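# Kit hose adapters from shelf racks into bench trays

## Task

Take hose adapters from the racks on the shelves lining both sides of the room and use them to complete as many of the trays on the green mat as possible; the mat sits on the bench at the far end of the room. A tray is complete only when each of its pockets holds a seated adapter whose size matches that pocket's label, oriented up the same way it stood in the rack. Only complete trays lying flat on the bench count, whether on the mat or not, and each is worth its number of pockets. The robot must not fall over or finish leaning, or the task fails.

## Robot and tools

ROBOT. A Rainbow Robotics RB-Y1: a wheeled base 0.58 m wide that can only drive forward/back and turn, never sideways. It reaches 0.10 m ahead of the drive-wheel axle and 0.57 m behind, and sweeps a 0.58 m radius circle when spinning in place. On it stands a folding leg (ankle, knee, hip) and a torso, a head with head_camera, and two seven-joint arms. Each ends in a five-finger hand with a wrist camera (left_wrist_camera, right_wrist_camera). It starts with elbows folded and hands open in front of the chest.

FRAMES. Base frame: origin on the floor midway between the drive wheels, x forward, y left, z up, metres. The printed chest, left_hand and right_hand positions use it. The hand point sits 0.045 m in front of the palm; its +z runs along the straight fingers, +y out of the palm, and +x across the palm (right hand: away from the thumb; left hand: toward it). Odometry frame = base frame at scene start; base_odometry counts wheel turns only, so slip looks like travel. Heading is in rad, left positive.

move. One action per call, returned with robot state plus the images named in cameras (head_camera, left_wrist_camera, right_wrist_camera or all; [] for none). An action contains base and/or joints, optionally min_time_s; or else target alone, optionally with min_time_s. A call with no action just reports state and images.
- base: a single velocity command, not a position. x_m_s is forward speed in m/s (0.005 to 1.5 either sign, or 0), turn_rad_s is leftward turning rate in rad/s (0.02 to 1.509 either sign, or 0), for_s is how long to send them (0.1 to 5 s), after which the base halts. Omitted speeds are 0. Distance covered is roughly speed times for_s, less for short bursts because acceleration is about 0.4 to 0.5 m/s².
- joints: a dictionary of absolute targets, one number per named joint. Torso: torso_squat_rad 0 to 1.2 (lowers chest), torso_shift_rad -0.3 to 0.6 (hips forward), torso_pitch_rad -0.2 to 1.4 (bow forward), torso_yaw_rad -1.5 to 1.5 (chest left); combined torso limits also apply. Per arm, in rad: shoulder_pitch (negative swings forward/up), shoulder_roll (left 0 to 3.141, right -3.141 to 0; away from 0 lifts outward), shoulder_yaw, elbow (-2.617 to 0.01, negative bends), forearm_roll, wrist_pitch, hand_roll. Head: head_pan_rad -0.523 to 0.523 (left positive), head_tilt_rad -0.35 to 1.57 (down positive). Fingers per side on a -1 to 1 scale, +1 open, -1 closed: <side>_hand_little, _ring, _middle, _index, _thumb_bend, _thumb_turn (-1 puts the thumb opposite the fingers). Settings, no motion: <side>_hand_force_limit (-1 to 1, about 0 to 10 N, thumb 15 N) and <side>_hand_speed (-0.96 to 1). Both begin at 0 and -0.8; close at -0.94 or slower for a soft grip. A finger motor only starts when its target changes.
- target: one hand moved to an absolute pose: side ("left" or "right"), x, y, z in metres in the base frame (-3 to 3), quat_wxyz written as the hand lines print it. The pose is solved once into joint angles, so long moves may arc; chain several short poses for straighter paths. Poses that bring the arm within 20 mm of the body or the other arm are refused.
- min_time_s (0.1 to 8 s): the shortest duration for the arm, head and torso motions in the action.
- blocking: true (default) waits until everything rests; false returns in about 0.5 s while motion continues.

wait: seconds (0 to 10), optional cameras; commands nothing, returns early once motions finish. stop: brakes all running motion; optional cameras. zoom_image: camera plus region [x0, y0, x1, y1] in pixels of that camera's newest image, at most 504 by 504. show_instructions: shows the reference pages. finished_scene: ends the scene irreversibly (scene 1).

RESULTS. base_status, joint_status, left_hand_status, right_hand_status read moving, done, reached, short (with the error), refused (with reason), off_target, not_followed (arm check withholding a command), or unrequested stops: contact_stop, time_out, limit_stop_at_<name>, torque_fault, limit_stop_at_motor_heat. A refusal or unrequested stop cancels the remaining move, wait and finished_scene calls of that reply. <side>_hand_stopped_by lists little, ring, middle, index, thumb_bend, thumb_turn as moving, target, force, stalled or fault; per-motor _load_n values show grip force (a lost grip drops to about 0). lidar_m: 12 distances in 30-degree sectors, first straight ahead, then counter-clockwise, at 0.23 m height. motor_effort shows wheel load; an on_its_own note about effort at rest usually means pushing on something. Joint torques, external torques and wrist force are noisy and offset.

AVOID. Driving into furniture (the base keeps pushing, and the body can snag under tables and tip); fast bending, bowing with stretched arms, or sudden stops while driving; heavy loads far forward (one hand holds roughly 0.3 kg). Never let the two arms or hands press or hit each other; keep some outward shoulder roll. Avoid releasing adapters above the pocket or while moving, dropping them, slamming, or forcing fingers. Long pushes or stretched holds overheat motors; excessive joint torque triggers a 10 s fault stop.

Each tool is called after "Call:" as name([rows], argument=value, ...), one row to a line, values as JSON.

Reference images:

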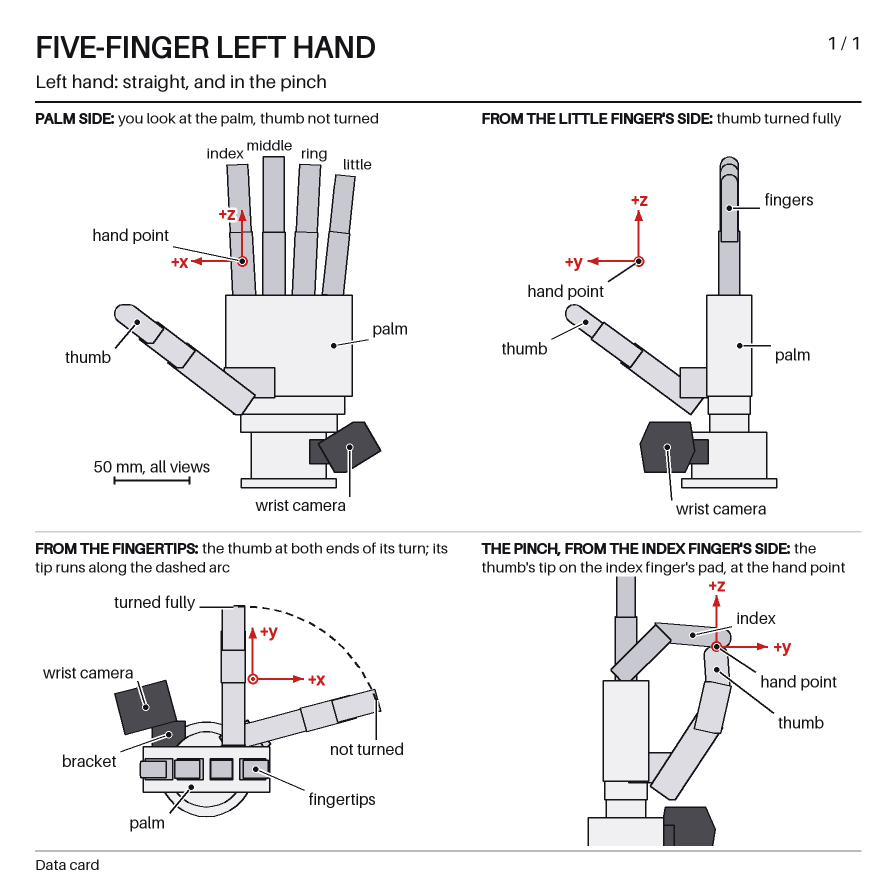

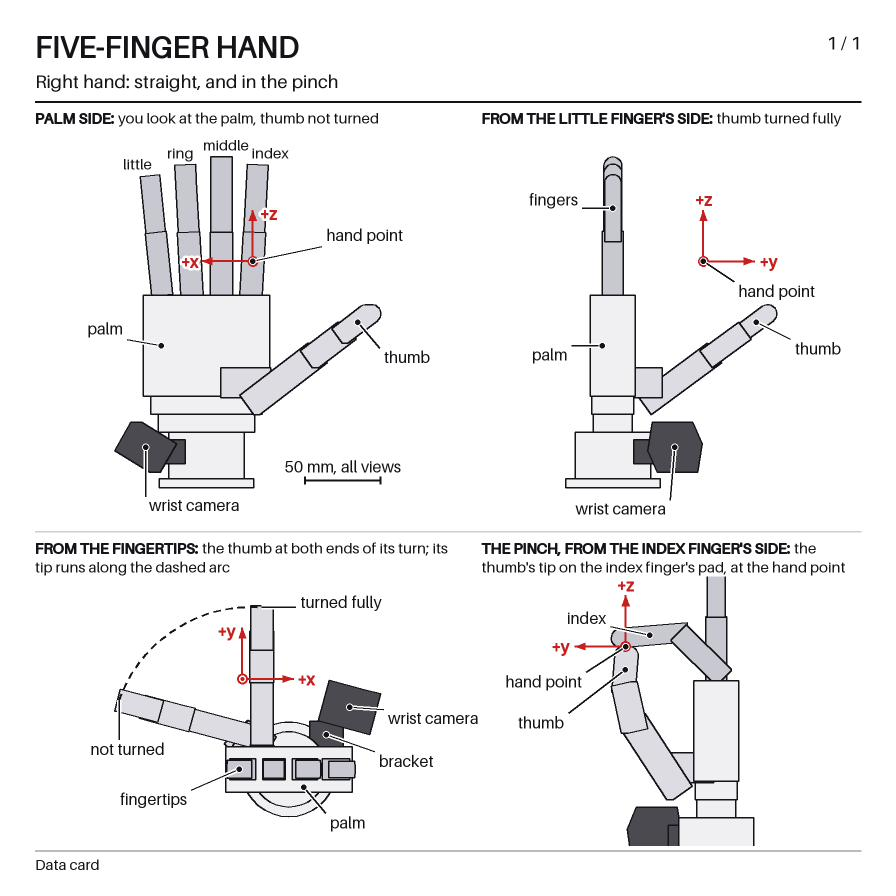

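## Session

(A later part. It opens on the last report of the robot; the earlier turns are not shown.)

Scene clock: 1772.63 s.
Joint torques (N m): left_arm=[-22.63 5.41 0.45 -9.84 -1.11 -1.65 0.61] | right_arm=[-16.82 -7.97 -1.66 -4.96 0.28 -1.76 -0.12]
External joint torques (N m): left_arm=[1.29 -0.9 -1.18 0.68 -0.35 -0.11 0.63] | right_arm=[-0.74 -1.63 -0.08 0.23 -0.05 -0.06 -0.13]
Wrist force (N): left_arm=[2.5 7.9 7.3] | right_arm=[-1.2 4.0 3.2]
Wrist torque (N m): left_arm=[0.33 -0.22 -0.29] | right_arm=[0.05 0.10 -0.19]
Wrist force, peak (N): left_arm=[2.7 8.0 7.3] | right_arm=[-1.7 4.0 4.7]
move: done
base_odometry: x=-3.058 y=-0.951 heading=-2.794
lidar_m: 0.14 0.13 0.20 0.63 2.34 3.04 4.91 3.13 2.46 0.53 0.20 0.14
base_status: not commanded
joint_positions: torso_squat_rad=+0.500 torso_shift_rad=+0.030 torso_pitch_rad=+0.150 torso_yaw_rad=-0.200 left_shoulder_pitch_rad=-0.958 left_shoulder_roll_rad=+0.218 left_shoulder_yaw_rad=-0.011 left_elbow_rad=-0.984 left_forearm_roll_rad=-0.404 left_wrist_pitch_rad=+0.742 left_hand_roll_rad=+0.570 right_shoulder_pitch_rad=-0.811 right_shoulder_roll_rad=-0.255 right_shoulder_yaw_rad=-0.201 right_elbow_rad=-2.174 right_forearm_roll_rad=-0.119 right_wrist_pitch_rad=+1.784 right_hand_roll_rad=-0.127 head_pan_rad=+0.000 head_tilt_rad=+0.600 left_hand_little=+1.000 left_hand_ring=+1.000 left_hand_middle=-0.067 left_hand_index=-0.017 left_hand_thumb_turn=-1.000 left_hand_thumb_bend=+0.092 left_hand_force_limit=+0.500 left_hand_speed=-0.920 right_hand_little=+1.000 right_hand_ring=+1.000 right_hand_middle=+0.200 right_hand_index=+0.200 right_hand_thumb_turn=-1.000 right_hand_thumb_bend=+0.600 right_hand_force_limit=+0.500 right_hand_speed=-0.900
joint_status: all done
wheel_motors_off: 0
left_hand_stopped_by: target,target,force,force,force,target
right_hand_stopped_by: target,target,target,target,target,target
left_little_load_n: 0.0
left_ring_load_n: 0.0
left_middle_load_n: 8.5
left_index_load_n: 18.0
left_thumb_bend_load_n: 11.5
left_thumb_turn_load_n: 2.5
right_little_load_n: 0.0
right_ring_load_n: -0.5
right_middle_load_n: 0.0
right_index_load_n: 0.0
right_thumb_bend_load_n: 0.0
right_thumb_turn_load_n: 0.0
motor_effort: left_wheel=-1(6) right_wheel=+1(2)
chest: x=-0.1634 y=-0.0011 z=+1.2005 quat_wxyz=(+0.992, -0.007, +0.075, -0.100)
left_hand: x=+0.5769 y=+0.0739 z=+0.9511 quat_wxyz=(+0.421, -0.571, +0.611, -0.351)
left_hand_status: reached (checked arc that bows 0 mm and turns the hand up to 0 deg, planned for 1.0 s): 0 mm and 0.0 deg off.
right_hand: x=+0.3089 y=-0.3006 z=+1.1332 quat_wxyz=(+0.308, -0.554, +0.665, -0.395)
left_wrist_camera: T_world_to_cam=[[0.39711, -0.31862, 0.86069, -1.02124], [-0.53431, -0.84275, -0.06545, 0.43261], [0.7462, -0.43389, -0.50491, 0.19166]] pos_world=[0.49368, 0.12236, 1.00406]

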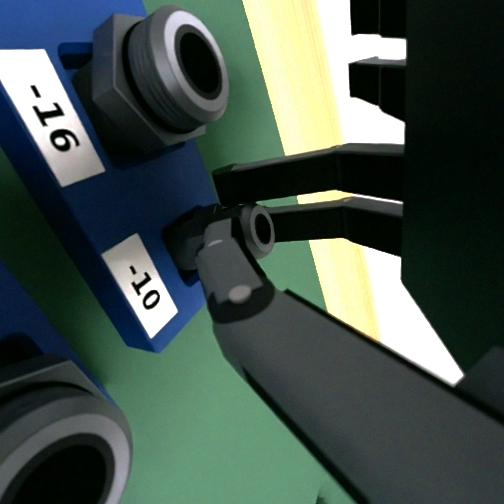

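Call:
move(target={"side": "left", "x": 0.5775, "y": 0.0735, "z": 0.947, "quat_wxyz": [0.4212, -0.5707, 0.6113, -0.351]}, min_time_s=1, cameras=["left_wrist_camera"])

Call:
zoom_image(camera="left_wrist_camera", region=[110, 190, 230, 290])

Scene clock: 1774.23 s.
Joint torques (N m): left_arm=[-22.36 6.05 0.05 -10.02 -1.02 -1.59 0.53] | right_arm=[-16.73 -8 -1.36 -4.78 0.27 -1.65 -0.11]
External joint torques (N m): left_arm=[1.57 -0.26 -1.54 0.51 -0.27 -0.06 0.54] | right_arm=[-0.66 -1.65 0.23 0.41 -0.05 0.05 -0.12]
Wrist force (N): left_arm=[2.5 7.6 7.2] | right_arm=[-1.5 3.0 4.4]
Wrist torque (N m): left_arm=[0.30 -0.22 -0.29] | right_arm=[-0.23 0.10 -0.30]
Wrist force, peak (N): left_arm=[2.4 8.0 7.5] | right_arm=[-1.7 4.0 4.0]
move: done
base_odometry: x=-3.058 y=-0.951 heading=-2.794
lidar_m: 0.13 0.14 0.20 0.62 2.35 3.05 4.92 3.14 2.47 0.53 0.19 0.14
base_status: not commanded
joint_positions: torso_squat_rad=+0.500 torso_shift_rad=+0.030 torso_pitch_rad=+0.150 torso_yaw_rad=-0.200 left_shoulder_pitch_rad=-0.959 left_shoulder_roll_rad=+0.216 left_shoulder_yaw_rad=-0.011 left_elbow_rad=-0.967 left_forearm_roll_rad=-0.413 left_wrist_pitch_rad=+0.728 left_hand_roll_rad=+0.581 right_shoulder_pitch_rad=-0.811 right_shoulder_roll_rad=-0.255 right_shoulder_yaw_rad=-0.201 right_elbow_rad=-2.174 right_forearm_roll_rad=-0.119 right_wrist_pitch_rad=+1.784 right_hand_roll_rad=-0.127 head_pan_rad=+0.000 head_tilt_rad=+0.600 left_hand_little=+1.000 left_hand_ring=+1.000 left_hand_middle=-0.067 left_hand_index=-0.017 left_hand_thumb_turn=-1.000 left_hand_thumb_bend=+0.092 left_hand_force_limit=+0.500 left_hand_speed=-0.920 right_hand_little=+1.000 right_hand_ring=+1.000 right_hand_middle=+0.200 right_hand_index=+0.200 right_hand_thumb_turn=-1.000 right_hand_thumb_bend=+0.600 right_hand_force_limit=+0.500 right_hand_speed=-0.900
joint_status: all done
wheel_motors_off: 0
left_hand_stopped_by: target,target,force,force,force,target
right_hand_stopped_by: target,target,target,target,target,target
left_little_load_n: 0.0
left_ring_load_n: 0.0
left_middle_load_n: 8.5
left_index_load_n: 18.0
left_thumb_bend_load_n: 11.0
left_thumb_turn_load_n: 2.5
right_little_load_n: 0.0
right_ring_load_n: 0.0
right_middle_load_n: 0.0
right_index_load_n: 0.0
right_thumb_bend_load_n: 0.0
right_thumb_turn_load_n: 0.0
motor_effort: left_wheel=-2(7) right_wheel=+1(2)
chest: x=-0.1634 y=-0.0011 z=+1.2005 quat_wxyz=(+0.992, -0.007, +0.075, -0.100)
left_hand: x=+0.5773 y=+0.0739 z=+0.9472 quat_wxyz=(+0.421, -0.571, +0.611, -0.351)
left_hand_status: reached (checked arc that bows 0 mm and turns the hand up to 0 deg, planned for 1.0 s): 0 mm and 0.0 deg off.
right_hand: x=+0.3089 y=-0.3006 z=+1.1332 quat_wxyz=(+0.308, -0.554, +0.665, -0.395)
left_wrist_camera: T_world_to_cam=[[0.39713, -0.31861, 0.86069, -1.01796], [-0.53441, -0.84269, -0.06537, 0.43252], [0.74612, -0.434, -0.50492, 0.18941]] pos_world=[0.49408, 0.12236, 1.00006]

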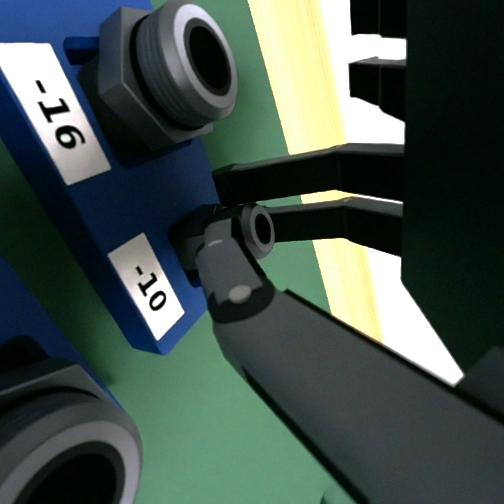

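Scaled by 4.200 from the camera's image (finer frame: 720x720).

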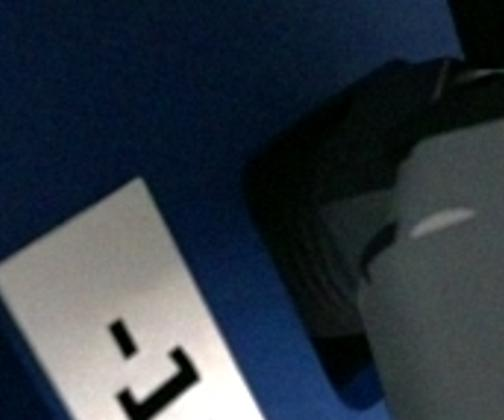

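Inside the pocket. Continue down.

Call:
move(target={"side": "left", "x": 0.5775, "y": 0.0735, "z": 0.943, "quat_wxyz": [0.4212, -0.5707, 0.6113, -0.351]}, min_time_s=1, cameras=["left_wrist_camera"])

Call:
zoom_image(camera="left_wrist_camera", region=[110, 190, 230, 290])

Scene clock: 1775.73 s.
Joint torques (N m): left_arm=[-19.32 4.07 0.02 -7.84 -0.76 -1.03 0.38] | right_arm=[-16.64 -7.8 -1.42 -4.82 0.22 -1.7 -0.06]
External joint torques (N m): left_arm=[4.61 -2.23 -1.55 2.7 0 0.49 0.4] | right_arm=[-0.57 -1.46 0.17 0.37 -0.11 0 -0.06]
Wrist force (N): left_arm=[1.3 3.7 4.2] | right_arm=[-1.3 3.7 3.5]
Wrist torque (N m): left_arm=[0.29 -0.21 -0.26] | right_arm=[-0.05 0.10 -0.23]
Wrist force, peak (N): left_arm=[2.6 7.9 7.5] | right_arm=[-1.7 4.3 3.8]
move: done
base_odometry: x=-3.058 y=-0.951 heading=-2.794
lidar_m: 0.13 0.14 0.20 0.62 2.35 3.04 4.92 3.14 2.47 0.53 0.19 0.14
base_status: not commanded
joint_positions: torso_squat_rad=+0.500 torso_shift_rad=+0.030 torso_pitch_rad=+0.150 torso_yaw_rad=-0.200 left_shoulder_pitch_rad=-0.959 left_shoulder_roll_rad=+0.215 left_shoulder_yaw_rad=-0.012 left_elbow_rad=-0.954 left_forearm_roll_rad=-0.422 left_wrist_pitch_rad=+0.715 left_hand_roll_rad=+0.592 right_shoulder_pitch_rad=-0.811 right_shoulder_roll_rad=-0.255 right_shoulder_yaw_rad=-0.201 right_elbow_rad=-2.174 right_forearm_roll_rad=-0.119 right_wrist_pitch_rad=+1.784 right_hand_roll_rad=-0.127 head_pan_rad=+0.000 head_tilt_rad=+0.600 left_hand_little=+1.000 left_hand_ring=+1.000 left_hand_middle=-0.067 left_hand_index=-0.017 left_hand_thumb_turn=-1.000 left_hand_thumb_bend=+0.092 left_hand_force_limit=+0.500 left_hand_speed=-0.920 right_hand_little=+1.000 right_hand_ring=+1.000 right_hand_middle=+0.200 right_hand_index=+0.200 right_hand_thumb_turn=-1.000 right_hand_thumb_bend=+0.600 right_hand_force_limit=+0.500 right_hand_speed=-0.900
joint_status: all done
wheel_motors_off: 0
left_hand_stopped_by: target,target,force,force,force,target
right_hand_stopped_by: target,target,target,target,target,target
left_little_load_n: 0.0
left_ring_load_n: 0.0
left_middle_load_n: 8.5
left_index_load_n: 18.5
left_thumb_bend_load_n: 10.0
left_thumb_turn_load_n: 2.5
right_little_load_n: 0.0
right_ring_load_n: 0.0
right_middle_load_n: 0.0
right_index_load_n: 0.0
right_thumb_bend_load_n: 0.0
right_thumb_turn_load_n: 0.0
motor_effort: left_wheel=-3(6) right_wheel=+1(2)
chest: x=-0.1634 y=-0.0011 z=+1.2005 quat_wxyz=(+0.992, -0.007, +0.075, -0.100)
left_hand: x=+0.5777 y=+0.0737 z=+0.9440 quat_wxyz=(+0.422, -0.571, +0.611, -0.352)
left_hand_status: reached (checked arc that bows 0 mm and turns the hand up to 0 deg, planned for 1.0 s): 1 mm and 0.1 deg off.
right_hand: x=+0.3089 y=-0.3006 z=+1.1332 quat_wxyz=(+0.308, -0.554, +0.665, -0.395)
left_wrist_camera: T_world_to_cam=[[0.39572, -0.31855, 0.86135, -1.01529], [-0.53453, -0.84257, -0.06603, 0.43301], [0.74678, -0.43429, -0.5037, 0.18591]] pos_world=[0.49439, 0.12216, 0.99676]

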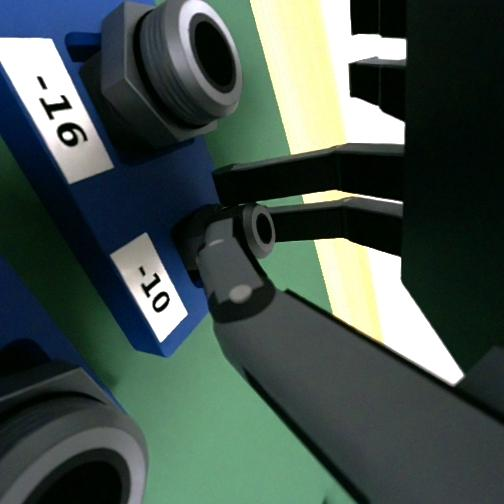

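Scaled by 4.200 from the camera's image (finer frame: 720x720).

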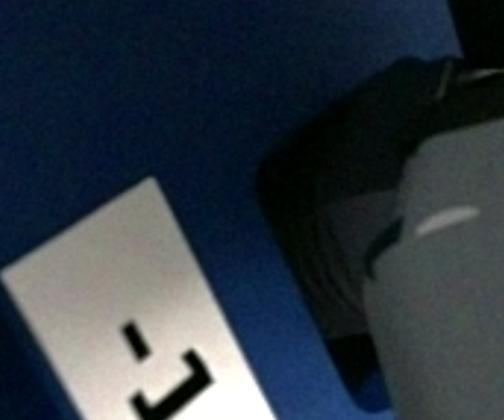

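Call:
move(target={"side": "left", "x": 0.5775, "y": 0.0735, "z": 0.9415, "quat_wxyz": [0.4212, -0.5707, 0.6113, -0.351]}, min_time_s=1, cameras=["left_wrist_camera"])

Call:
zoom_image(camera="left_wrist_camera", region=[110, 190, 230, 290])

Scene clock: 1777.37 s.
Joint torques (N m): left_arm=[-17.6 3.59 0 -5.58 -0.49 -0.7 0.31] | right_arm=[-16.68 -7.93 -1.45 -4.76 0.29 -1.82 -0.07]
External joint torques (N m): left_arm=[6.35 -2.71 -1.55 4.95 0.27 0.81 0.32] | right_arm=[-0.61 -1.58 0.14 0.43 -0.04 -0.11 -0.08]
Wrist force (N): left_arm=[0.0 -0.2 -0.9] | right_arm=[-1.4 3.8 4.0]
Wrist torque (N m): left_arm=[0.30 -0.29 -0.21] | right_arm=[-0.03 0.08 -0.22]
Wrist force, peak (N): left_arm=[1.6 4.2 4.4] | right_arm=[-1.1 4.1 3.9]
move: done
base_odometry: x=-3.058 y=-0.951 heading=-2.794
lidar_m: 0.13 0.14 0.19 0.62 2.34 3.04 4.92 3.15 2.46 0.53 0.20 0.15
base_status: not commanded
joint_positions: torso_squat_rad=+0.500 torso_shift_rad=+0.030 torso_pitch_rad=+0.150 torso_yaw_rad=-0.200 left_shoulder_pitch_rad=-0.960 left_shoulder_roll_rad=+0.214 left_shoulder_yaw_rad=-0.012 left_elbow_rad=-0.947 left_forearm_roll_rad=-0.427 left_wrist_pitch_rad=+0.709 left_hand_roll_rad=+0.597 right_shoulder_pitch_rad=-0.811 right_shoulder_roll_rad=-0.255 right_shoulder_yaw_rad=-0.201 right_elbow_rad=-2.174 right_forearm_roll_rad=-0.119 right_wrist_pitch_rad=+1.784 right_hand_roll_rad=-0.127 head_pan_rad=+0.000 head_tilt_rad=+0.600 left_hand_little=+1.000 left_hand_ring=+1.000 left_hand_middle=-0.067 left_hand_index=-0.017 left_hand_thumb_turn=-1.000 left_hand_thumb_bend=+0.092 left_hand_force_limit=+0.500 left_hand_speed=-0.920 right_hand_little=+1.000 right_hand_ring=+1.000 right_hand_middle=+0.200 right_hand_index=+0.200 right_hand_thumb_turn=-1.000 right_hand_thumb_bend=+0.600 right_hand_force_limit=+0.500 right_hand_speed=-0.900
joint_status: all done
wheel_motors_off: 0
left_hand_stopped_by: target,target,force,force,force,target
right_hand_stopped_by: target,target,target,target,target,target
left_little_load_n: 0.0
left_ring_load_n: 0.0
left_middle_load_n: 8.5
left_index_load_n: 18.0
left_thumb_bend_load_n: 9.5
left_thumb_turn_load_n: 1.5
right_little_load_n: 0.0
right_ring_load_n: -0.5
right_middle_load_n: 0.0
right_index_load_n: 0.5
right_thumb_bend_load_n: 0.0
right_thumb_turn_load_n: 0.0
motor_effort: left_wheel=-2(6) right_wheel=+1(2)
chest: x=-0.1635 y=-0.0011 z=+1.2005 quat_wxyz=(+0.992, -0.007, +0.075, -0.100)
left_hand: x=+0.5780 y=+0.0736 z=+0.9432 quat_wxyz=(+0.422, -0.570, +0.611, -0.352)
left_hand_status: reached (checked arc that bows 0 mm and turns the hand up to 0 deg, planned for 1.0 s): 2 mm and 0.2 deg off.
right_hand: x=+0.3088 y=-0.3006 z=+1.1333 quat_wxyz=(+0.308, -0.554, +0.665, -0.395)
left_wrist_camera: T_world_to_cam=[[0.39463, -0.31855, 0.86185, -1.01462], [-0.53443, -0.84257, -0.06672, 0.43367], [0.74743, -0.43427, -0.50275, 0.18393]] pos_world=[0.4947, 0.12206, 0.99586]

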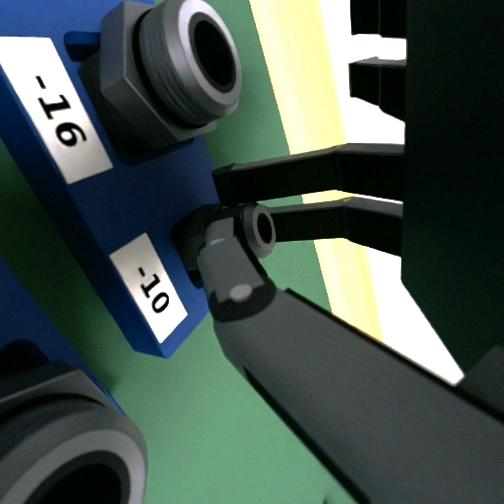

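Scaled by 4.200 from the camera's image (finer frame: 720x720).

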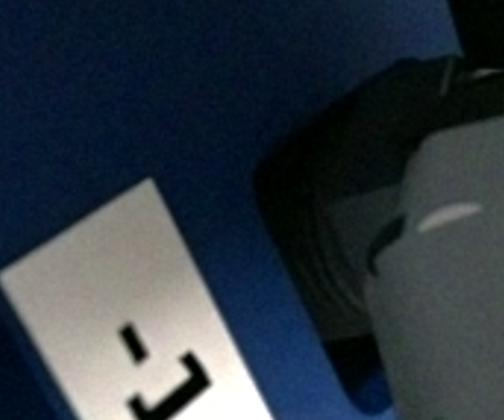

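Call:
move(target={"side": "left", "x": 0.5777, "y": 0.0735, "z": 0.9435, "quat_wxyz": [0.4212, -0.5707, 0.6113, -0.351]}, min_time_s=0.8, cameras=[])

Call:
move(joints={"left_hand_speed": -0.9, "left_hand_index": 0.2, "left_hand_middle": 0.2, "left_hand_thumb_bend": 0.6}, cameras=["head_camera", "left_wrist_camera"])

Call:
zoom_image(camera="left_wrist_camera", region=[130, 170, 290, 290])

Scene clock: 1778.83 s.
Joint torques (N m): left_arm=[-19.49 6.29 1.66 -9.32 -0.69 -1.14 -0.07] | right_arm=[-16.77 -8.32 -1.39 -4.69 0.12 -1.68 0]
External joint torques (N m): left_arm=[4.46 -0.02 0.11 1.22 0.06 0.37 -0.06] | right_arm=[-0.69 -1.98 0.2 0.5 -0.21 0.02 -0.01]
Wrist force (N): left_arm=[0.3 3.9 1.4] | right_arm=[-0.9 3.3 3.6]
Wrist torque (N m): left_arm=[0.29 -0.23 -0.25] | right_arm=[-0.12 0.06 -0.21]
Wrist force, peak (N): left_arm=[0.3 3.9 1.4] | right_arm=[-1.4 3.6 4.5]
move: done
base_odometry: x=-3.058 y=-0.951 heading=-2.794
lidar_m: 0.13 0.14 0.20 0.62 2.35 3.04 4.92 3.13 2.47 0.53 0.19 0.14
base_status: not commanded
joint_positions: torso_squat_rad=+0.500 torso_shift_rad=+0.030 torso_pitch_rad=+0.150 torso_yaw_rad=-0.200 left_shoulder_pitch_rad=-0.960 left_shoulder_roll_rad=+0.214 left_shoulder_yaw_rad=-0.012 left_elbow_rad=-0.948 left_forearm_roll_rad=-0.427 left_wrist_pitch_rad=+0.709 left_hand_roll_rad=+0.597 right_shoulder_pitch_rad=-0.811 right_shoulder_roll_rad=-0.255 right_shoulder_yaw_rad=-0.201 right_elbow_rad=-2.174 right_forearm_roll_rad=-0.119 right_wrist_pitch_rad=+1.784 right_hand_roll_rad=-0.127 head_pan_rad=+0.000 head_tilt_rad=+0.600 left_hand_little=+1.000 left_hand_ring=+1.000 left_hand_middle=-0.067 left_hand_index=-0.017 left_hand_thumb_turn=-1.000 left_hand_thumb_bend=+0.092 left_hand_force_limit=+0.500 left_hand_speed=-0.920 right_hand_little=+1.000 right_hand_ring=+1.000 right_hand_middle=+0.200 right_hand_index=+0.200 right_hand_thumb_turn=-1.000 right_hand_thumb_bend=+0.600 right_hand_force_limit=+0.500 right_hand_speed=-0.900
joint_status: all done
wheel_motors_off: 0
left_hand_stopped_by: target,target,force,force,force,target
right_hand_stopped_by: target,target,target,target,target,target
left_little_load_n: 0.0
left_ring_load_n: 0.0
left_middle_load_n: 8.5
left_index_load_n: 18.0
left_thumb_bend_load_n: 9.0
left_thumb_turn_load_n: 1.5
right_little_load_n: 0.0
right_ring_load_n: 0.0
right_middle_load_n: 0.0
right_index_load_n: 0.0
right_thumb_bend_load_n: 0.0
right_thumb_turn_load_n: 0.0
motor_effort: left_wheel=-3(5) right_wheel=+1(2)
chest: x=-0.1635 y=-0.0011 z=+1.2005 quat_wxyz=(+0.992, -0.007, +0.075, -0.100)
left_hand: x=+0.5783 y=+0.0734 z=+0.9438 quat_wxyz=(+0.422, -0.570, +0.610, -0.352)
left_hand_status: reached (checked arc that bows 0 mm and turns the hand up to 0 deg, planned for 0.8 s): 1 mm and 0.2 deg off.
right_hand: x=+0.3088 y=-0.3006 z=+1.1333 quat_wxyz=(+0.308, -0.554, +0.665, -0.395)

Scene clock: 1782.87 s.
Joint torques (N m): left_arm=[-19.57 6.33 1.63 -9.64 -0.7 -1.15 -0.07] | right_arm=[-16.92 -7.61 -1.05 -4.84 0.3 -1.82 -0.18]
External joint torques (N m): left_arm=[4.39 0.02 0.07 0.9 0.06 0.36 -0.06] | right_arm=[-0.85 -1.27 0.53 0.35 -0.03 -0.11 -0.18]
Wrist force (N): left_arm=[2.2 7.0 6.7] | right_arm=[-0.9 3.5 3.1]
Wrist torque (N m): left_arm=[0.36 -0.19 -0.29] | right_arm=[-0.03 0.05 -0.19]
Wrist force, peak (N): left_arm=[2.2 7.3 7.1] | right_arm=[-1.2 4.1 4.7]
move: done
base_odometry: x=-3.058 y=-0.951 heading=-2.794
lidar_m: 0.13 0.14 0.20 0.62 2.35 3.04 4.92 3.14 2.46 0.53 0.19 0.13
base_status: not commanded
joint_positions: torso_squat_rad=+0.500 torso_shift_rad=+0.030 torso_pitch_rad=+0.150 torso_yaw_rad=-0.200 left_shoulder_pitch_rad=-0.960 left_shoulder_roll_rad=+0.214 left_shoulder_yaw_rad=-0.012 left_elbow_rad=-0.948 left_forearm_roll_rad=-0.427 left_wrist_pitch_rad=+0.709 left_hand_roll_rad=+0.597 right_shoulder_pitch_rad=-0.811 right_shoulder_roll_rad=-0.255 right_shoulder_yaw_rad=-0.201 right_elbow_rad=-2.174 right_forearm_roll_rad=-0.119 right_wrist_pitch_rad=+1.784 right_hand_roll_rad=-0.127 head_pan_rad=+0.000 head_tilt_rad=+0.600 left_hand_little=+1.000 left_hand_ring=+1.000 left_hand_middle=+0.200 left_hand_index=+0.200 left_hand_thumb_turn=-1.000 left_hand_thumb_bend=+0.600 left_hand_force_limit=+0.500 left_hand_speed=-0.900 right_hand_little=+1.000 right_hand_ring=+1.000 right_hand_middle=+0.200 right_hand_index=+0.200 right_hand_thumb_turn=-1.000 right_hand_thumb_bend=+0.600 right_hand_force_limit=+0.500 right_hand_speed=-0.900
joint_status: all done
wheel_motors_off: 0
left_hand_stopped_by: target,target,target,target,target,target
right_hand_stopped_by: target,target,target,target,target,target
left_little_load_n: 0.0
left_ring_load_n: 0.0
left_middle_load_n: 0.0
left_index_load_n: 0.0
left_thumb_bend_load_n: 0.0
left_thumb_turn_load_n: 0.0
right_little_load_n: 0.0
right_ring_load_n: 0.0
right_middle_load_n: 0.0
right_index_load_n: 0.0
right_thumb_bend_load_n: 0.0
right_thumb_turn_load_n: 0.5
motor_effort: left_wheel=-3(6) right_wheel=+1(2)
chest: x=-0.1635 y=-0.0011 z=+1.2005 quat_wxyz=(+0.992, -0.007, +0.075, -0.100)
left_hand: x=+0.5783 y=+0.0735 z=+0.9438 quat_wxyz=(+0.422, -0.570, +0.610, -0.352)
right_hand: x=+0.3088 y=-0.3006 z=+1.1333 quat_wxyz=(+0.308, -0.554, +0.665, -0.395)
head_camera: T_world_to_cam=[[-0.2198, -0.97511, 0.02904, -0.06913], [-0.68194, 0.13229, -0.71935, 0.99084], [0.6976, -0.17791, -0.69404, 0.99245]] pos_world=[-0.03184, -0.02192, 1.40357]
left_wrist_camera: T_world_to_cam=[[0.39371, -0.31848, 0.8623, -1.01513], [-0.53458, -0.84245, -0.06707, 0.43408], [0.74781, -0.43456, -0.50194, 0.18309]] pos_world=[0.4948, 0.12196, 0.99636]

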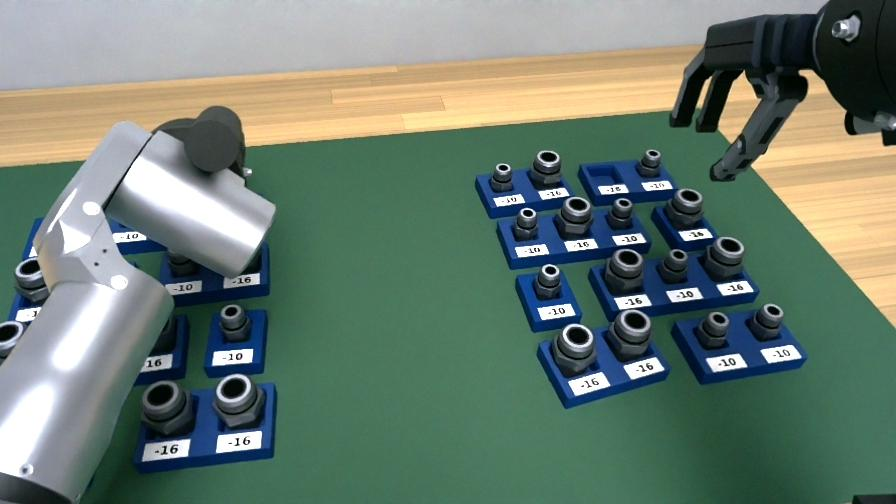

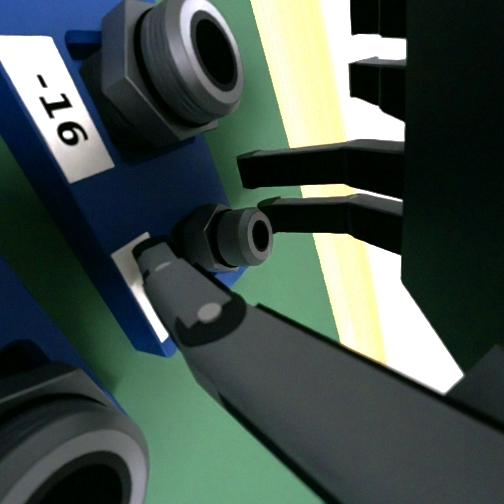

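Scaled by 3.150 from the camera's image (finer frame: 720x720).

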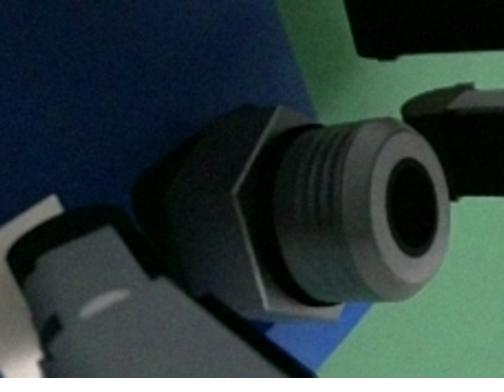

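Call:
move(target={"side": "left", "x": 0.5785, "y": 0.0735, "z": 0.967, "quat_wxyz": [0.4212, -0.5707, 0.6113, -0.351]}, min_time_s=1.2, cameras=["left_wrist_camera"])

Call:
move(target={"side": "left", "x": 0.577, "y": 0.0745, "z": 1.03, "quat_wxyz": [0.4212, -0.5707, 0.6113, -0.351]}, min_time_s=1, cameras=[])

Call:
move(joints={"left_shoulder_pitch_rad": -0.807, "left_shoulder_roll_rad": 0.25, "left_shoulder_yaw_rad": 0.212, "left_elbow_rad": -2.176, "left_forearm_roll_rad": 0.12, "left_wrist_pitch_rad": 1.781, "left_hand_roll_rad": 0.118}, min_time_s=1.7, cameras=["head_camera"])

Call:
zoom_image(camera="head_camera", region=[160, 160, 280, 260])

Scene clock: 1784.77 s.
Joint torques (N m): left_arm=[-21.87 7.66 3.68 -11.49 -0.58 -1.19 -0.28] | right_arm=[-17.2 -7.84 -1.54 -4.74 0.3 -1.78 -0.07]
External joint torques (N m): left_arm=[2.22 1.21 2.01 -0.99 0.18 0.4 -0.27] | right_arm=[-1.12 -1.49 0.05 0.45 -0.02 -0.07 -0.08]
Wrist force (N): left_arm=[2.2 6.9 6.7] | right_arm=[-0.7 3.8 3.3]
Wrist torque (N m): left_arm=[0.33 -0.18 -0.48] | right_arm=[-0.02 0.03 -0.18]
Wrist force, peak (N): left_arm=[2.4 7.3 6.9] | right_arm=[-1.5 4.5 4.0]
move: done
base_odometry: x=-3.058 y=-0.951 heading=-2.794
lidar_m: 0.13 0.13 0.20 0.63 2.34 3.05 4.92 3.14 2.46 0.52 0.19 0.14
base_status: not commanded
joint_positions: torso_squat_rad=+0.500 torso_shift_rad=+0.030 torso_pitch_rad=+0.150 torso_yaw_rad=-0.200 left_shoulder_pitch_rad=-0.975 left_shoulder_roll_rad=+0.224 left_shoulder_yaw_rad=-0.004 left_elbow_rad=-1.011 left_forearm_roll_rad=-0.376 left_wrist_pitch_rad=+0.781 left_hand_roll_rad=+0.535 right_shoulder_pitch_rad=-0.811 right_shoulder_roll_rad=-0.255 right_shoulder_yaw_rad=-0.201 right_elbow_rad=-2.174 right_forearm_roll_rad=-0.119 right_wrist_pitch_rad=+1.784 right_hand_roll_rad=-0.127 head_pan_rad=+0.000 head_tilt_rad=+0.600 left_hand_little=+1.000 left_hand_ring=+1.000 left_hand_middle=+0.200 left_hand_index=+0.200 left_hand_thumb_turn=-1.000 left_hand_thumb_bend=+0.600 left_hand_force_limit=+0.500 left_hand_speed=-0.900 right_hand_little=+1.000 right_hand_ring=+1.000 right_hand_middle=+0.200 right_hand_index=+0.200 right_hand_thumb_turn=-1.000 right_hand_thumb_bend=+0.600 right_hand_force_limit=+0.500 right_hand_speed=-0.900
joint_status: all done
wheel_motors_off: 0
left_hand_stopped_by: target,target,target,target,target,target
right_hand_stopped_by: target,target,target,target,target,target
left_little_load_n: 0.0
left_ring_load_n: 0.0
left_middle_load_n: 0.0
left_index_load_n: 0.0
left_thumb_bend_load_n: 0.0
left_thumb_turn_load_n: 0.0
right_little_load_n: 0.0
right_ring_load_n: 0.0
right_middle_load_n: 0.0
right_index_load_n: 0.0
right_thumb_bend_load_n: 0.0
right_thumb_turn_load_n: 0.0
motor_effort: left_wheel=-2(5) right_wheel=+1(2)
chest: x=-0.1635 y=-0.0011 z=+1.2005 quat_wxyz=(+0.992, -0.007, +0.075, -0.100)
left_hand: x=+0.5786 y=+0.0732 z=+0.9669 quat_wxyz=(+0.421, -0.571, +0.611, -0.351)
left_hand_status: reached (checked arc that bows 1 mm and turns the hand up to 0 deg, planned for 1.2 s): 0 mm and 0.0 deg off.
right_hand: x=+0.3088 y=-0.3006 z=+1.1333 quat_wxyz=(+0.308, -0.554, +0.665, -0.395)
left_wrist_camera: T_world_to_cam=[[0.39707, -0.31918, 0.8605, -1.03537], [-0.53478, -0.84243, -0.06571, 0.43442], [0.74588, -0.43409, -0.5052, 0.19849]] pos_world=[0.49538, 0.12166, 1.01976]

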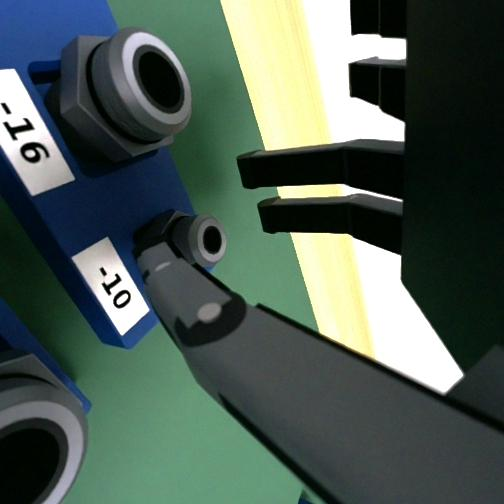

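Scene clock: 1786.10 s.
Joint torques (N m): left_arm=[-21.59 7.91 3.29 -10.69 -0.54 -1.32 -0.13] | right_arm=[-16.42 -7.72 -1.59 -4.95 0.24 -1.83 -0.07]
External joint torques (N m): left_arm=[2.79 1.06 1.45 -0.49 0.21 0.4 -0.12] | right_arm=[-0.34 -1.38 0 0.23 -0.08 -0.13 -0.08]
Wrist force (N): left_arm=[2.1 7.0 6.7] | right_arm=[-1.1 3.6 3.4]
Wrist torque (N m): left_arm=[0.35 -0.16 -0.47] | right_arm=[-0.08 0.06 -0.20]
Wrist force, peak (N): left_arm=[2.1 7.0 7.2] | right_arm=[-2.0 4.1 4.0]
move: done
base_odometry: x=-3.058 y=-0.951 heading=-2.794
lidar_m: 0.13 0.14 0.21 0.63 2.35 3.04 4.91 3.13 2.46 0.52 0.20 0.14
base_status: not commanded
joint_positions: torso_squat_rad=+0.500 torso_shift_rad=+0.030 torso_pitch_rad=+0.150 torso_yaw_rad=-0.200 left_shoulder_pitch_rad=-1.030 left_shoulder_roll_rad=+0.248 left_shoulder_yaw_rad=+0.023 left_elbow_rad=-1.153 left_forearm_roll_rad=-0.287 left_wrist_pitch_rad=+0.956 left_hand_roll_rad=+0.415 right_shoulder_pitch_rad=-0.811 right_shoulder_roll_rad=-0.255 right_shoulder_yaw_rad=-0.201 right_elbow_rad=-2.174 right_forearm_roll_rad=-0.119 right_wrist_pitch_rad=+1.784 right_hand_roll_rad=-0.127 head_pan_rad=+0.000 head_tilt_rad=+0.600 left_hand_little=+1.000 left_hand_ring=+1.000 left_hand_middle=+0.200 left_hand_index=+0.200 left_hand_thumb_turn=-1.000 left_hand_thumb_bend=+0.600 left_hand_force_limit=+0.500 left_hand_speed=-0.900 right_hand_little=+1.000 right_hand_ring=+1.000 right_hand_middle=+0.200 right_hand_index=+0.200 right_hand_thumb_turn=-1.000 right_hand_thumb_bend=+0.600 right_hand_force_limit=+0.500 right_hand_speed=-0.900
joint_status: all done
wheel_motors_off: 0
left_hand_stopped_by: target,target,target,target,target,target
right_hand_stopped_by: target,target,target,target,target,target
left_little_load_n: 0.0
left_ring_load_n: 0.0
left_middle_load_n: 0.0
left_index_load_n: 0.0
left_thumb_bend_load_n: 0.0
left_thumb_turn_load_n: 0.0
right_little_load_n: 0.0
right_ring_load_n: 0.0
right_middle_load_n: 0.0
right_index_load_n: 0.0
right_thumb_bend_load_n: 0.0
right_thumb_turn_load_n: 0.0
motor_effort: left_wheel=-4(6) right_wheel=+2(3)
chest: x=-0.1635 y=-0.0011 z=+1.2005 quat_wxyz=(+0.992, -0.007, +0.075, -0.100)
left_hand: x=+0.5770 y=+0.0743 z=+1.0300 quat_wxyz=(+0.421, -0.571, +0.611, -0.351)
left_hand_status: reached (checked arc that bows 2 mm and turns the hand up to 0 deg, planned for 1.0 s): 0 mm and 0.0 deg off.
right_hand: x=+0.3088 y=-0.3006 z=+1.1333 quat_wxyz=(+0.308, -0.554, +0.665, -0.395)

Scene clock: 1788.10 s.
Joint torques (N m): left_arm=[-13.55 6.56 2.58 -6.71 -0.2 -1.79 0.01] | right_arm=[-16.71 -7.77 -1.26 -4.74 0.33 -1.72 -0.07]
External joint torques (N m): left_arm=[3.84 1.03 1.32 -0.97 -0.07 0.1 0.02] | right_arm=[-0.63 -1.43 0.33 0.45 0 -0.02 -0.07]
Wrist force (N): left_arm=[1.6 6.6 7.6] | right_arm=[-1.5 3.3 4.0]
Wrist torque (N m): left_arm=[0.23 -0.14 -0.47] | right_arm=[-0.13 0.16 -0.27]
Wrist force, peak (N): left_arm=[2.2 7.0 8.1] | right_arm=[-1.7 4.4 4.1]
move: done
base_odometry: x=-3.058 y=-0.951 heading=-2.794
lidar_m: 0.13 0.14 0.20 0.62 2.34 3.04 4.92 3.14 2.47 0.53 0.19 0.14
base_status: not commanded
joint_positions: torso_squat_rad=+0.500 torso_shift_rad=+0.030 torso_pitch_rad=+0.150 torso_yaw_rad=-0.200 left_shoulder_pitch_rad=-0.807 left_shoulder_roll_rad=+0.250 left_shoulder_yaw_rad=+0.212 left_elbow_rad=-2.176 left_forearm_roll_rad=+0.120 left_wrist_pitch_rad=+1.781 left_hand_roll_rad=+0.118 right_shoulder_pitch_rad=-0.811 right_shoulder_roll_rad=-0.255 right_shoulder_yaw_rad=-0.201 right_elbow_rad=-2.174 right_forearm_roll_rad=-0.119 right_wrist_pitch_rad=+1.784 right_hand_roll_rad=-0.127 head_pan_rad=+0.000 head_tilt_rad=+0.600 left_hand_little=+1.000 left_hand_ring=+1.000 left_hand_middle=+0.200 left_hand_index=+0.200 left_hand_thumb_turn=-1.000 left_hand_thumb_bend=+0.600 left_hand_force_limit=+0.500 left_hand_speed=-0.900 right_hand_little=+1.000 right_hand_ring=+1.000 right_hand_middle=+0.200 right_hand_index=+0.200 right_hand_thumb_turn=-1.000 right_hand_thumb_bend=+0.600 right_hand_force_limit=+0.500 right_hand_speed=-0.900
joint_status: all done
wheel_motors_off: 0
left_hand_stopped_by: target,target,target,target,target,target
right_hand_stopped_by: target,target,target,target,target,target
left_little_load_n: 0.0
left_ring_load_n: 0.0
left_middle_load_n: 0.0
left_index_load_n: 0.0
left_thumb_bend_load_n: 0.0
left_thumb_turn_load_n: 0.0
right_little_load_n: 0.0
right_ring_load_n: 0.0
right_middle_load_n: 0.0
right_index_load_n: -0.5
right_thumb_bend_load_n: 0.0
right_thumb_turn_load_n: 0.0
motor_effort: left_wheel=-4(6) right_wheel=+1(2)
chest: x=-0.1635 y=-0.0011 z=+1.2005 quat_wxyz=(+0.992, -0.007, +0.075, -0.100)
left_hand: x=+0.3873 y=+0.0910 z=+1.1219 quat_wxyz=(+0.308, -0.554, +0.664, -0.396)
right_hand: x=+0.3088 y=-0.3006 z=+1.1333 quat_wxyz=(+0.308, -0.554, +0.665, -0.395)
head_camera: T_world_to_cam=[[-0.21981, -0.97511, 0.02905, -0.06913], [-0.68203, 0.13232, -0.71925, 0.99077], [0.6975, -0.17791, -0.69414, 0.99252]] pos_world=[-0.03174, -0.02192, 1.40356]

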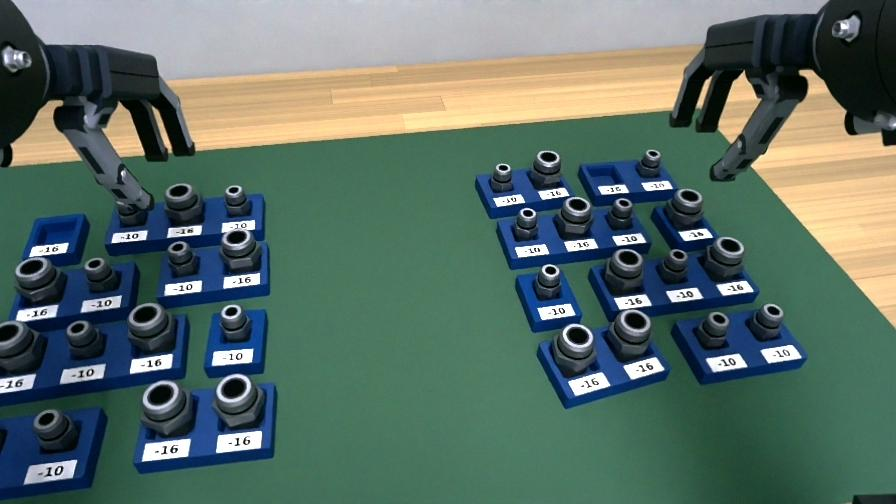

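Scaled by 4.200 from the camera's image (finer frame: 1280x720).

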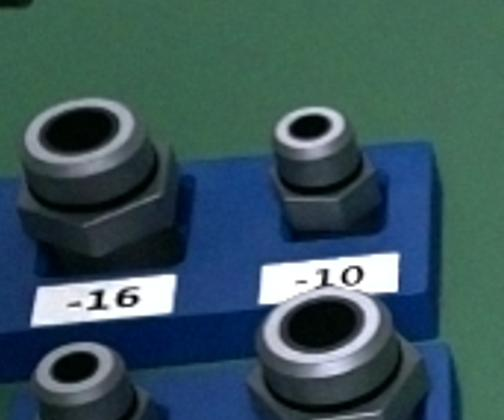

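Call:
move(joints={"torso_yaw_rad": 0.0, "torso_shift_rad": 0.0}, min_time_s=1.2, cameras=[])

Call:
move(base={"x_m_s": -0.4, "for_s": 0.87}, cameras=[])

Call:
move(base={"turn_rad_s": 0.339, "for_s": 1.0}, cameras=[])

Call:
move(base={"x_m_s": -0.898, "for_s": 3.0}, cameras=[])

Call:
move(base={"turn_rad_s": -0.885, "for_s": 2.2}, joints={"torso_squat_rad": 0.8}, cameras=[])

Scene clock: 1789.97 s.
Joint torques (N m): left_arm=[-14.14 6.52 2.49 -6.37 -0.14 -1.72 -0.14] | right_arm=[-16.77 -7.5 -1.23 -4.8 0.23 -1.75 -0.05]
External joint torques (N m): left_arm=[3.04 0.53 0.92 -0.64 0.06 0.17 -0.13] | right_arm=[-0.52 -1.6 0.08 0.44 -0.04 -0.04 -0.06]
Wrist force (N): left_arm=[1.9 6.5 7.3] | right_arm=[-0.9 3.4 3.6]
Wrist torque (N m): left_arm=[0.24 -0.20 -0.45] | right_arm=[-0.13 0.02 -0.17]
Wrist force, peak (N): left_arm=[2.0 6.9 7.7] | right_arm=[-1.1 4.2 4.0]
move: done
base_odometry: x=-3.058 y=-0.951 heading=-2.794
lidar_m: 0.13 0.15 0.19 0.62 2.34 3.03 4.92 3.14 2.46 0.52 0.19 0.14
base_status: not commanded
joint_positions: torso_squat_rad=+0.500 torso_shift_rad=+0.000 torso_pitch_rad=+0.150 torso_yaw_rad=+0.000 left_shoulder_pitch_rad=-0.807 left_shoulder_roll_rad=+0.250 left_shoulder_yaw_rad=+0.212 left_elbow_rad=-2.176 left_forearm_roll_rad=+0.120 left_wrist_pitch_rad=+1.781 left_hand_roll_rad=+0.118 right_shoulder_pitch_rad=-0.811 right_shoulder_roll_rad=-0.255 right_shoulder_yaw_rad=-0.201 right_elbow_rad=-2.174 right_forearm_roll_rad=-0.119 right_wrist_pitch_rad=+1.784 right_hand_roll_rad=-0.127 head_pan_rad=+0.000 head_tilt_rad=+0.600 left_hand_little=+1.000 left_hand_ring=+1.000 left_hand_middle=+0.200 left_hand_index=+0.200 left_hand_thumb_turn=-1.000 left_hand_thumb_bend=+0.600 left_hand_force_limit=+0.500 left_hand_speed=-0.900 right_hand_little=+1.000 right_hand_ring=+1.000 right_hand_middle=+0.200 right_hand_index=+0.200 right_hand_thumb_turn=-1.000 right_hand_thumb_bend=+0.600 right_hand_force_limit=+0.500 right_hand_speed=-0.900
joint_status: all done
wheel_motors_off: 0
left_hand_stopped_by: target,target,target,target,target,target
right_hand_stopped_by: target,target,target,target,target,target
left_little_load_n: 0.0
left_ring_load_n: 0.0
left_middle_load_n: 0.0
left_index_load_n: 0.0
left_thumb_bend_load_n: 0.0
left_thumb_turn_load_n: 0.0
right_little_load_n: 0.0
right_ring_load_n: 0.0
right_middle_load_n: 0.0
right_index_load_n: 0.0
right_thumb_bend_load_n: 0.0
right_thumb_turn_load_n: 0.0
motor_effort: left_wheel=-4(6) right_wheel=+1(2)
chest: x=-0.1818 y=-0.0011 z=+1.2008 quat_wxyz=(+0.997, +0.001, +0.075, +0.000)
left_hand: x=+0.3399 y=+0.1997 z=+1.1267 quat_wxyz=(+0.354, -0.612, +0.612, -0.354)
right_hand: x=+0.3399 y=-0.1999 z=+1.1262 quat_wxyz=(+0.353, -0.613, +0.612, -0.353)

Scene clock: 1792.13 s.
Joint torques (N m): left_arm=[-14.07 6.92 3 -6.01 -0.36 -1.69 -0.21] | right_arm=[-16.86 -7.43 -1.15 -4.78 0.23 -1.74 -0.12]
External joint torques (N m): left_arm=[3.11 0.93 1.43 -0.29 -0.16 0.19 -0.2] | right_arm=[-0.61 -1.54 0.16 0.46 -0.04 -0.02 -0.13]
Wrist force (N): left_arm=[1.9 6.6 7.5] | right_arm=[-1.2 3.6 3.7]
Wrist torque (N m): left_arm=[0.24 -0.16 -0.45] | right_arm=[-0.05 0.08 -0.24]
Wrist force, peak (N): left_arm=[1.8 6.7 8.0] | right_arm=[-1.5 3.9 4.1]
move: done
base_odometry: x=-2.775 y=-0.848 heading=-2.794
lidar_m: 0.43 0.46 0.63 2.25 2.35 2.80 4.62 2.91 2.46 1.58 0.61 0.45
base_status: done (sent for 0.87 of 0.87 s)
joint_positions: torso_squat_rad=+0.500 torso_shift_rad=+0.000 torso_pitch_rad=+0.150 torso_yaw_rad=+0.000 left_shoulder_pitch_rad=-0.807 left_shoulder_roll_rad=+0.250 left_shoulder_yaw_rad=+0.212 left_elbow_rad=-2.176 left_forearm_roll_rad=+0.120 left_wrist_pitch_rad=+1.781 left_hand_roll_rad=+0.118 right_shoulder_pitch_rad=-0.811 right_shoulder_roll_rad=-0.255 right_shoulder_yaw_rad=-0.201 right_elbow_rad=-2.174 right_forearm_roll_rad=-0.119 right_wrist_pitch_rad=+1.784 right_hand_roll_rad=-0.127 head_pan_rad=+0.000 head_tilt_rad=+0.600 left_hand_little=+1.000 left_hand_ring=+1.000 left_hand_middle=+0.200 left_hand_index=+0.200 left_hand_thumb_turn=-1.000 left_hand_thumb_bend=+0.600 left_hand_force_limit=+0.500 left_hand_speed=-0.900 right_hand_little=+1.000 right_hand_ring=+1.000 right_hand_middle=+0.200 right_hand_index=+0.200 right_hand_thumb_turn=-1.000 right_hand_thumb_bend=+0.600 right_hand_force_limit=+0.500 right_hand_speed=-0.900
joint_status: not commanded
wheel_motors_off: 0
left_hand_stopped_by: target,target,target,target,target,target
right_hand_stopped_by: target,target,target,target,target,target
left_little_load_n: 0.0
left_ring_load_n: 0.0
left_middle_load_n: 0.0
left_index_load_n: 0.0
left_thumb_bend_load_n: 0.0
left_thumb_turn_load_n: 0.5
right_little_load_n: 0.0
right_ring_load_n: 0.0
right_middle_load_n: 0.0
right_index_load_n: 0.0
right_thumb_bend_load_n: 0.0
right_thumb_turn_load_n: 0.0
motor_effort: left_wheel=+3(33) right_wheel=+0(16)
chest: x=-0.1819 y=-0.0011 z=+1.2008 quat_wxyz=(+0.997, +0.001, +0.075, +0.000)
left_hand: x=+0.3398 y=+0.1997 z=+1.1268 quat_wxyz=(+0.354, -0.612, +0.612, -0.354)
right_hand: x=+0.3398 y=-0.1999 z=+1.1263 quat_wxyz=(+0.353, -0.613, +0.612, -0.353)

Scene clock: 1794.10 s.
Joint torques (N m): left_arm=[-14.47 6.36 2.45 -5.99 -0.31 -1.66 -0.01] | right_arm=[-16.96 -7.58 -1.04 -4.78 0.18 -1.72 -0.03]
External joint torques (N m): left_arm=[2.71 0.37 0.88 -0.27 -0.11 0.23 0] | right_arm=[-0.71 -1.69 0.27 0.46 -0.09 -0.01 -0.04]
Wrist force (N): left_arm=[1.5 6.9 7.7] | right_arm=[-1.3 3.9 3.4]
Wrist torque (N m): left_arm=[0.29 -0.12 -0.49] | right_arm=[0.01 0.14 -0.22]
Wrist force, peak (N): left_arm=[1.6 7.0 7.8] | right_arm=[-1.2 3.9 4.3]
move: done
base_odometry: x=-2.775 y=-0.848 heading=-2.455
lidar_m: 0.43 0.54 1.09 2.25 2.77 4.62 3.65 2.62 2.38 0.76 0.49 0.42
base_status: done (sent for 1 of 1 s)
joint_positions: torso_squat_rad=+0.500 torso_shift_rad=+0.000 torso_pitch_rad=+0.150 torso_yaw_rad=+0.000 left_shoulder_pitch_rad=-0.807 left_shoulder_roll_rad=+0.250 left_shoulder_yaw_rad=+0.212 left_elbow_rad=-2.176 left_forearm_roll_rad=+0.120 left_wrist_pitch_rad=+1.781 left_hand_roll_rad=+0.118 right_shoulder_pitch_rad=-0.811 right_shoulder_roll_rad=-0.255 right_shoulder_yaw_rad=-0.201 right_elbow_rad=-2.174 right_forearm_roll_rad=-0.119 right_wrist_pitch_rad=+1.784 right_hand_roll_rad=-0.127 head_pan_rad=+0.000 head_tilt_rad=+0.600 left_hand_little=+1.000 left_hand_ring=+1.000 left_hand_middle=+0.200 left_hand_index=+0.200 left_hand_thumb_turn=-1.000 left_hand_thumb_bend=+0.600 left_hand_force_limit=+0.500 left_hand_speed=-0.900 right_hand_little=+1.000 right_hand_ring=+1.000 right_hand_middle=+0.200 right_hand_index=+0.200 right_hand_thumb_turn=-1.000 right_hand_thumb_bend=+0.600 right_hand_force_limit=+0.500 right_hand_speed=-0.900
joint_status: not commanded
wheel_motors_off: 0
left_hand_stopped_by: target,target,target,target,target,target
right_hand_stopped_by: target,target,target,target,target,target
left_little_load_n: 0.0
left_ring_load_n: 0.0
left_middle_load_n: 0.0
left_index_load_n: -0.5
left_thumb_bend_load_n: 0.0
left_thumb_turn_load_n: 0.0
right_little_load_n: 0.0
right_ring_load_n: 0.0
right_middle_load_n: 0.0
right_index_load_n: 0.0
right_thumb_bend_load_n: 0.0
right_thumb_turn_load_n: 0.0
motor_effort: left_wheel=+3(34) right_wheel=+4(16)
chest: x=-0.1819 y=-0.0011 z=+1.2008 quat_wxyz=(+0.997, +0.001, +0.075, +0.000)
left_hand: x=+0.3398 y=+0.1997 z=+1.1268 quat_wxyz=(+0.354, -0.612, +0.612, -0.354)
right_hand: x=+0.3398 y=-0.1998 z=+1.1263 quat_wxyz=(+0.353, -0.613, +0.612, -0.353)

Scene clock: 1799.47 s.
Joint torques (N m): left_arm=[-14.01 6.62 2.52 -5.79 -0.07 -1.55 -0.25] | right_arm=[-16.83 -7.62 -1.31 -4.62 0.14 -1.63 -0.04]
External joint torques (N m): left_arm=[3.17 0.63 0.95 -0.06 0.12 0.34 -0.24] | right_arm=[-0.59 -1.73 0 0.62 -0.13 0.08 -0.04]
Wrist force (N): left_arm=[2.0 6.6 7.7] | right_arm=[-1.3 3.8 3.6]
Wrist torque (N m): left_arm=[0.22 -0.18 -0.45] | right_arm=[0.00 0.09 -0.23]
Wrist force, peak (N): left_arm=[1.6 6.6 8.3] | right_arm=[-0.7 3.5 4.9]
move: done
base_odometry: x=-0.692 y=+0.860 heading=-2.455
lidar_m: 2.96 3.53 3.00 2.86 2.31 2.11 1.78 1.14 1.21 1.05 1.76 2.95
base_status: done (sent for 3 of 3 s)
joint_positions: torso_squat_rad=+0.500 torso_shift_rad=+0.000 torso_pitch_rad=+0.150 torso_yaw_rad=+0.000 left_shoulder_pitch_rad=-0.807 left_shoulder_roll_rad=+0.250 left_shoulder_yaw_rad=+0.212 left_elbow_rad=-2.176 left_forearm_roll_rad=+0.120 left_wrist_pitch_rad=+1.781 left_hand_roll_rad=+0.118 right_shoulder_pitch_rad=-0.811 right_shoulder_roll_rad=-0.255 right_shoulder_yaw_rad=-0.201 right_elbow_rad=-2.174 right_forearm_roll_rad=-0.119 right_wrist_pitch_rad=+1.784 right_hand_roll_rad=-0.127 head_pan_rad=+0.000 head_tilt_rad=+0.600 left_hand_little=+1.000 left_hand_ring=+1.000 left_hand_middle=+0.200 left_hand_index=+0.200 left_hand_thumb_turn=-1.000 left_hand_thumb_bend=+0.600 left_hand_force_limit=+0.500 left_hand_speed=-0.900 right_hand_little=+1.000 right_hand_ring=+1.000 right_hand_middle=+0.200 right_hand_index=+0.200 right_hand_thumb_turn=-1.000 right_hand_thumb_bend=+0.600 right_hand_force_limit=+0.500 right_hand_speed=-0.900
joint_status: not commanded
wheel_motors_off: 0
left_hand_stopped_by: target,target,target,target,target,target
right_hand_stopped_by: target,target,target,target,target,target
left_little_load_n: 0.0
left_ring_load_n: 0.0
left_middle_load_n: 0.0
left_index_load_n: 0.0
left_thumb_bend_load_n: 0.0
left_thumb_turn_load_n: 0.0
right_little_load_n: 0.0
right_ring_load_n: 0.0
right_middle_load_n: 0.0
right_index_load_n: 0.0
right_thumb_bend_load_n: 0.0
right_thumb_turn_load_n: 0.0
motor_effort: left_wheel=+5(44) right_wheel=-4(26)
chest: x=-0.1818 y=-0.0011 z=+1.2008 quat_wxyz=(+0.997, +0.001, +0.075, +0.000)
left_hand: x=+0.3399 y=+0.1997 z=+1.1268 quat_wxyz=(+0.354, -0.612, +0.612, -0.354)
right_hand: x=+0.3399 y=-0.1998 z=+1.1263 quat_wxyz=(+0.353, -0.613, +0.612, -0.353)

Scene clock: 1803.77 s.
Joint torques (N m): left_arm=[-13.69 7.02 2.42 -6.01 -0.22 -1.65 -0.19] | right_arm=[-16.81 -7.35 -1.22 -4.85 0.3 -1.7 0.06]
External joint torques (N m): left_arm=[3.49 1.04 0.85 -0.28 -0.02 0.24 -0.18] | right_arm=[-0.56 -1.46 0.09 0.39 0.03 0.01 0.05]
Wrist force (N): left_arm=[1.8 6.9 7.7] | right_arm=[-0.7 3.5 2.9]
Wrist torque (N m): left_arm=[0.27 -0.14 -0.47] | right_arm=[-0.05 0.04 -0.17]
Wrist force, peak (N): left_arm=[1.9 6.9 7.7] | right_arm=[-0.9 4.2 4.3]
move: done
base_odometry: x=-0.692 y=+0.860 heading=+1.882
lidar_m: 1.19 1.04 2.00 2.94 3.06 3.35 2.82 3.02 2.21 2.10 1.72 1.14
base_status: done (sent for 2.2 of 2.2 s)
joint_positions: torso_squat_rad=+0.800 torso_shift_rad=+0.000 torso_pitch_rad=+0.150 torso_yaw_rad=+0.000 left_shoulder_pitch_rad=-0.807 left_shoulder_roll_rad=+0.250 left_shoulder_yaw_rad=+0.212 left_elbow_rad=-2.176 left_forearm_roll_rad=+0.120 left_wrist_pitch_rad=+1.781 left_hand_roll_rad=+0.118 right_shoulder_pitch_rad=-0.811 right_shoulder_roll_rad=-0.255 right_shoulder_yaw_rad=-0.201 right_elbow_rad=-2.174 right_forearm_roll_rad=-0.119 right_wrist_pitch_rad=+1.784 right_hand_roll_rad=-0.127 head_pan_rad=+0.000 head_tilt_rad=+0.600 left_hand_little=+1.000 left_hand_ring=+1.000 left_hand_middle=+0.200 left_hand_index=+0.200 left_hand_thumb_turn=-1.000 left_hand_thumb_bend=+0.600 left_hand_force_limit=+0.500 left_hand_speed=-0.900 right_hand_little=+1.000 right_hand_ring=+1.000 right_hand_middle=+0.200 right_hand_index=+0.200 right_hand_thumb_turn=-1.000 right_hand_thumb_bend=+0.600 right_hand_force_limit=+0.500 right_hand_speed=-0.900
joint_status: all done
wheel_motors_off: 0
left_hand_stopped_by: target,target,target,target,target,target
right_hand_stopped_by: target,target,target,target,target,target
left_little_load_n: 0.0
left_ring_load_n: 0.0
left_middle_load_n: 0.0
left_index_load_n: 0.0
left_thumb_bend_load_n: 0.0
left_thumb_turn_load_n: 0.0
right_little_load_n: 0.0
right_ring_load_n: 0.0
right_middle_load_n: 0.0
right_index_load_n: 0.0
right_thumb_bend_load_n: 0.0
right_thumb_turn_load_n: 0.0
motor_effort: left_wheel=+6(37) right_wheel=+1(19)
chest: x=-0.1819 y=-0.0010 z=+1.0742 quat_wxyz=(+0.997, +0.001, +0.075, +0.000)
left_hand: x=+0.3399 y=+0.1998 z=+1.0002 quat_wxyz=(+0.354, -0.612, +0.612, -0.354)
right_hand: x=+0.3398 y=-0.1997 z=+0.9997 quat_wxyz=(+0.353, -0.613, +0.612, -0.353)


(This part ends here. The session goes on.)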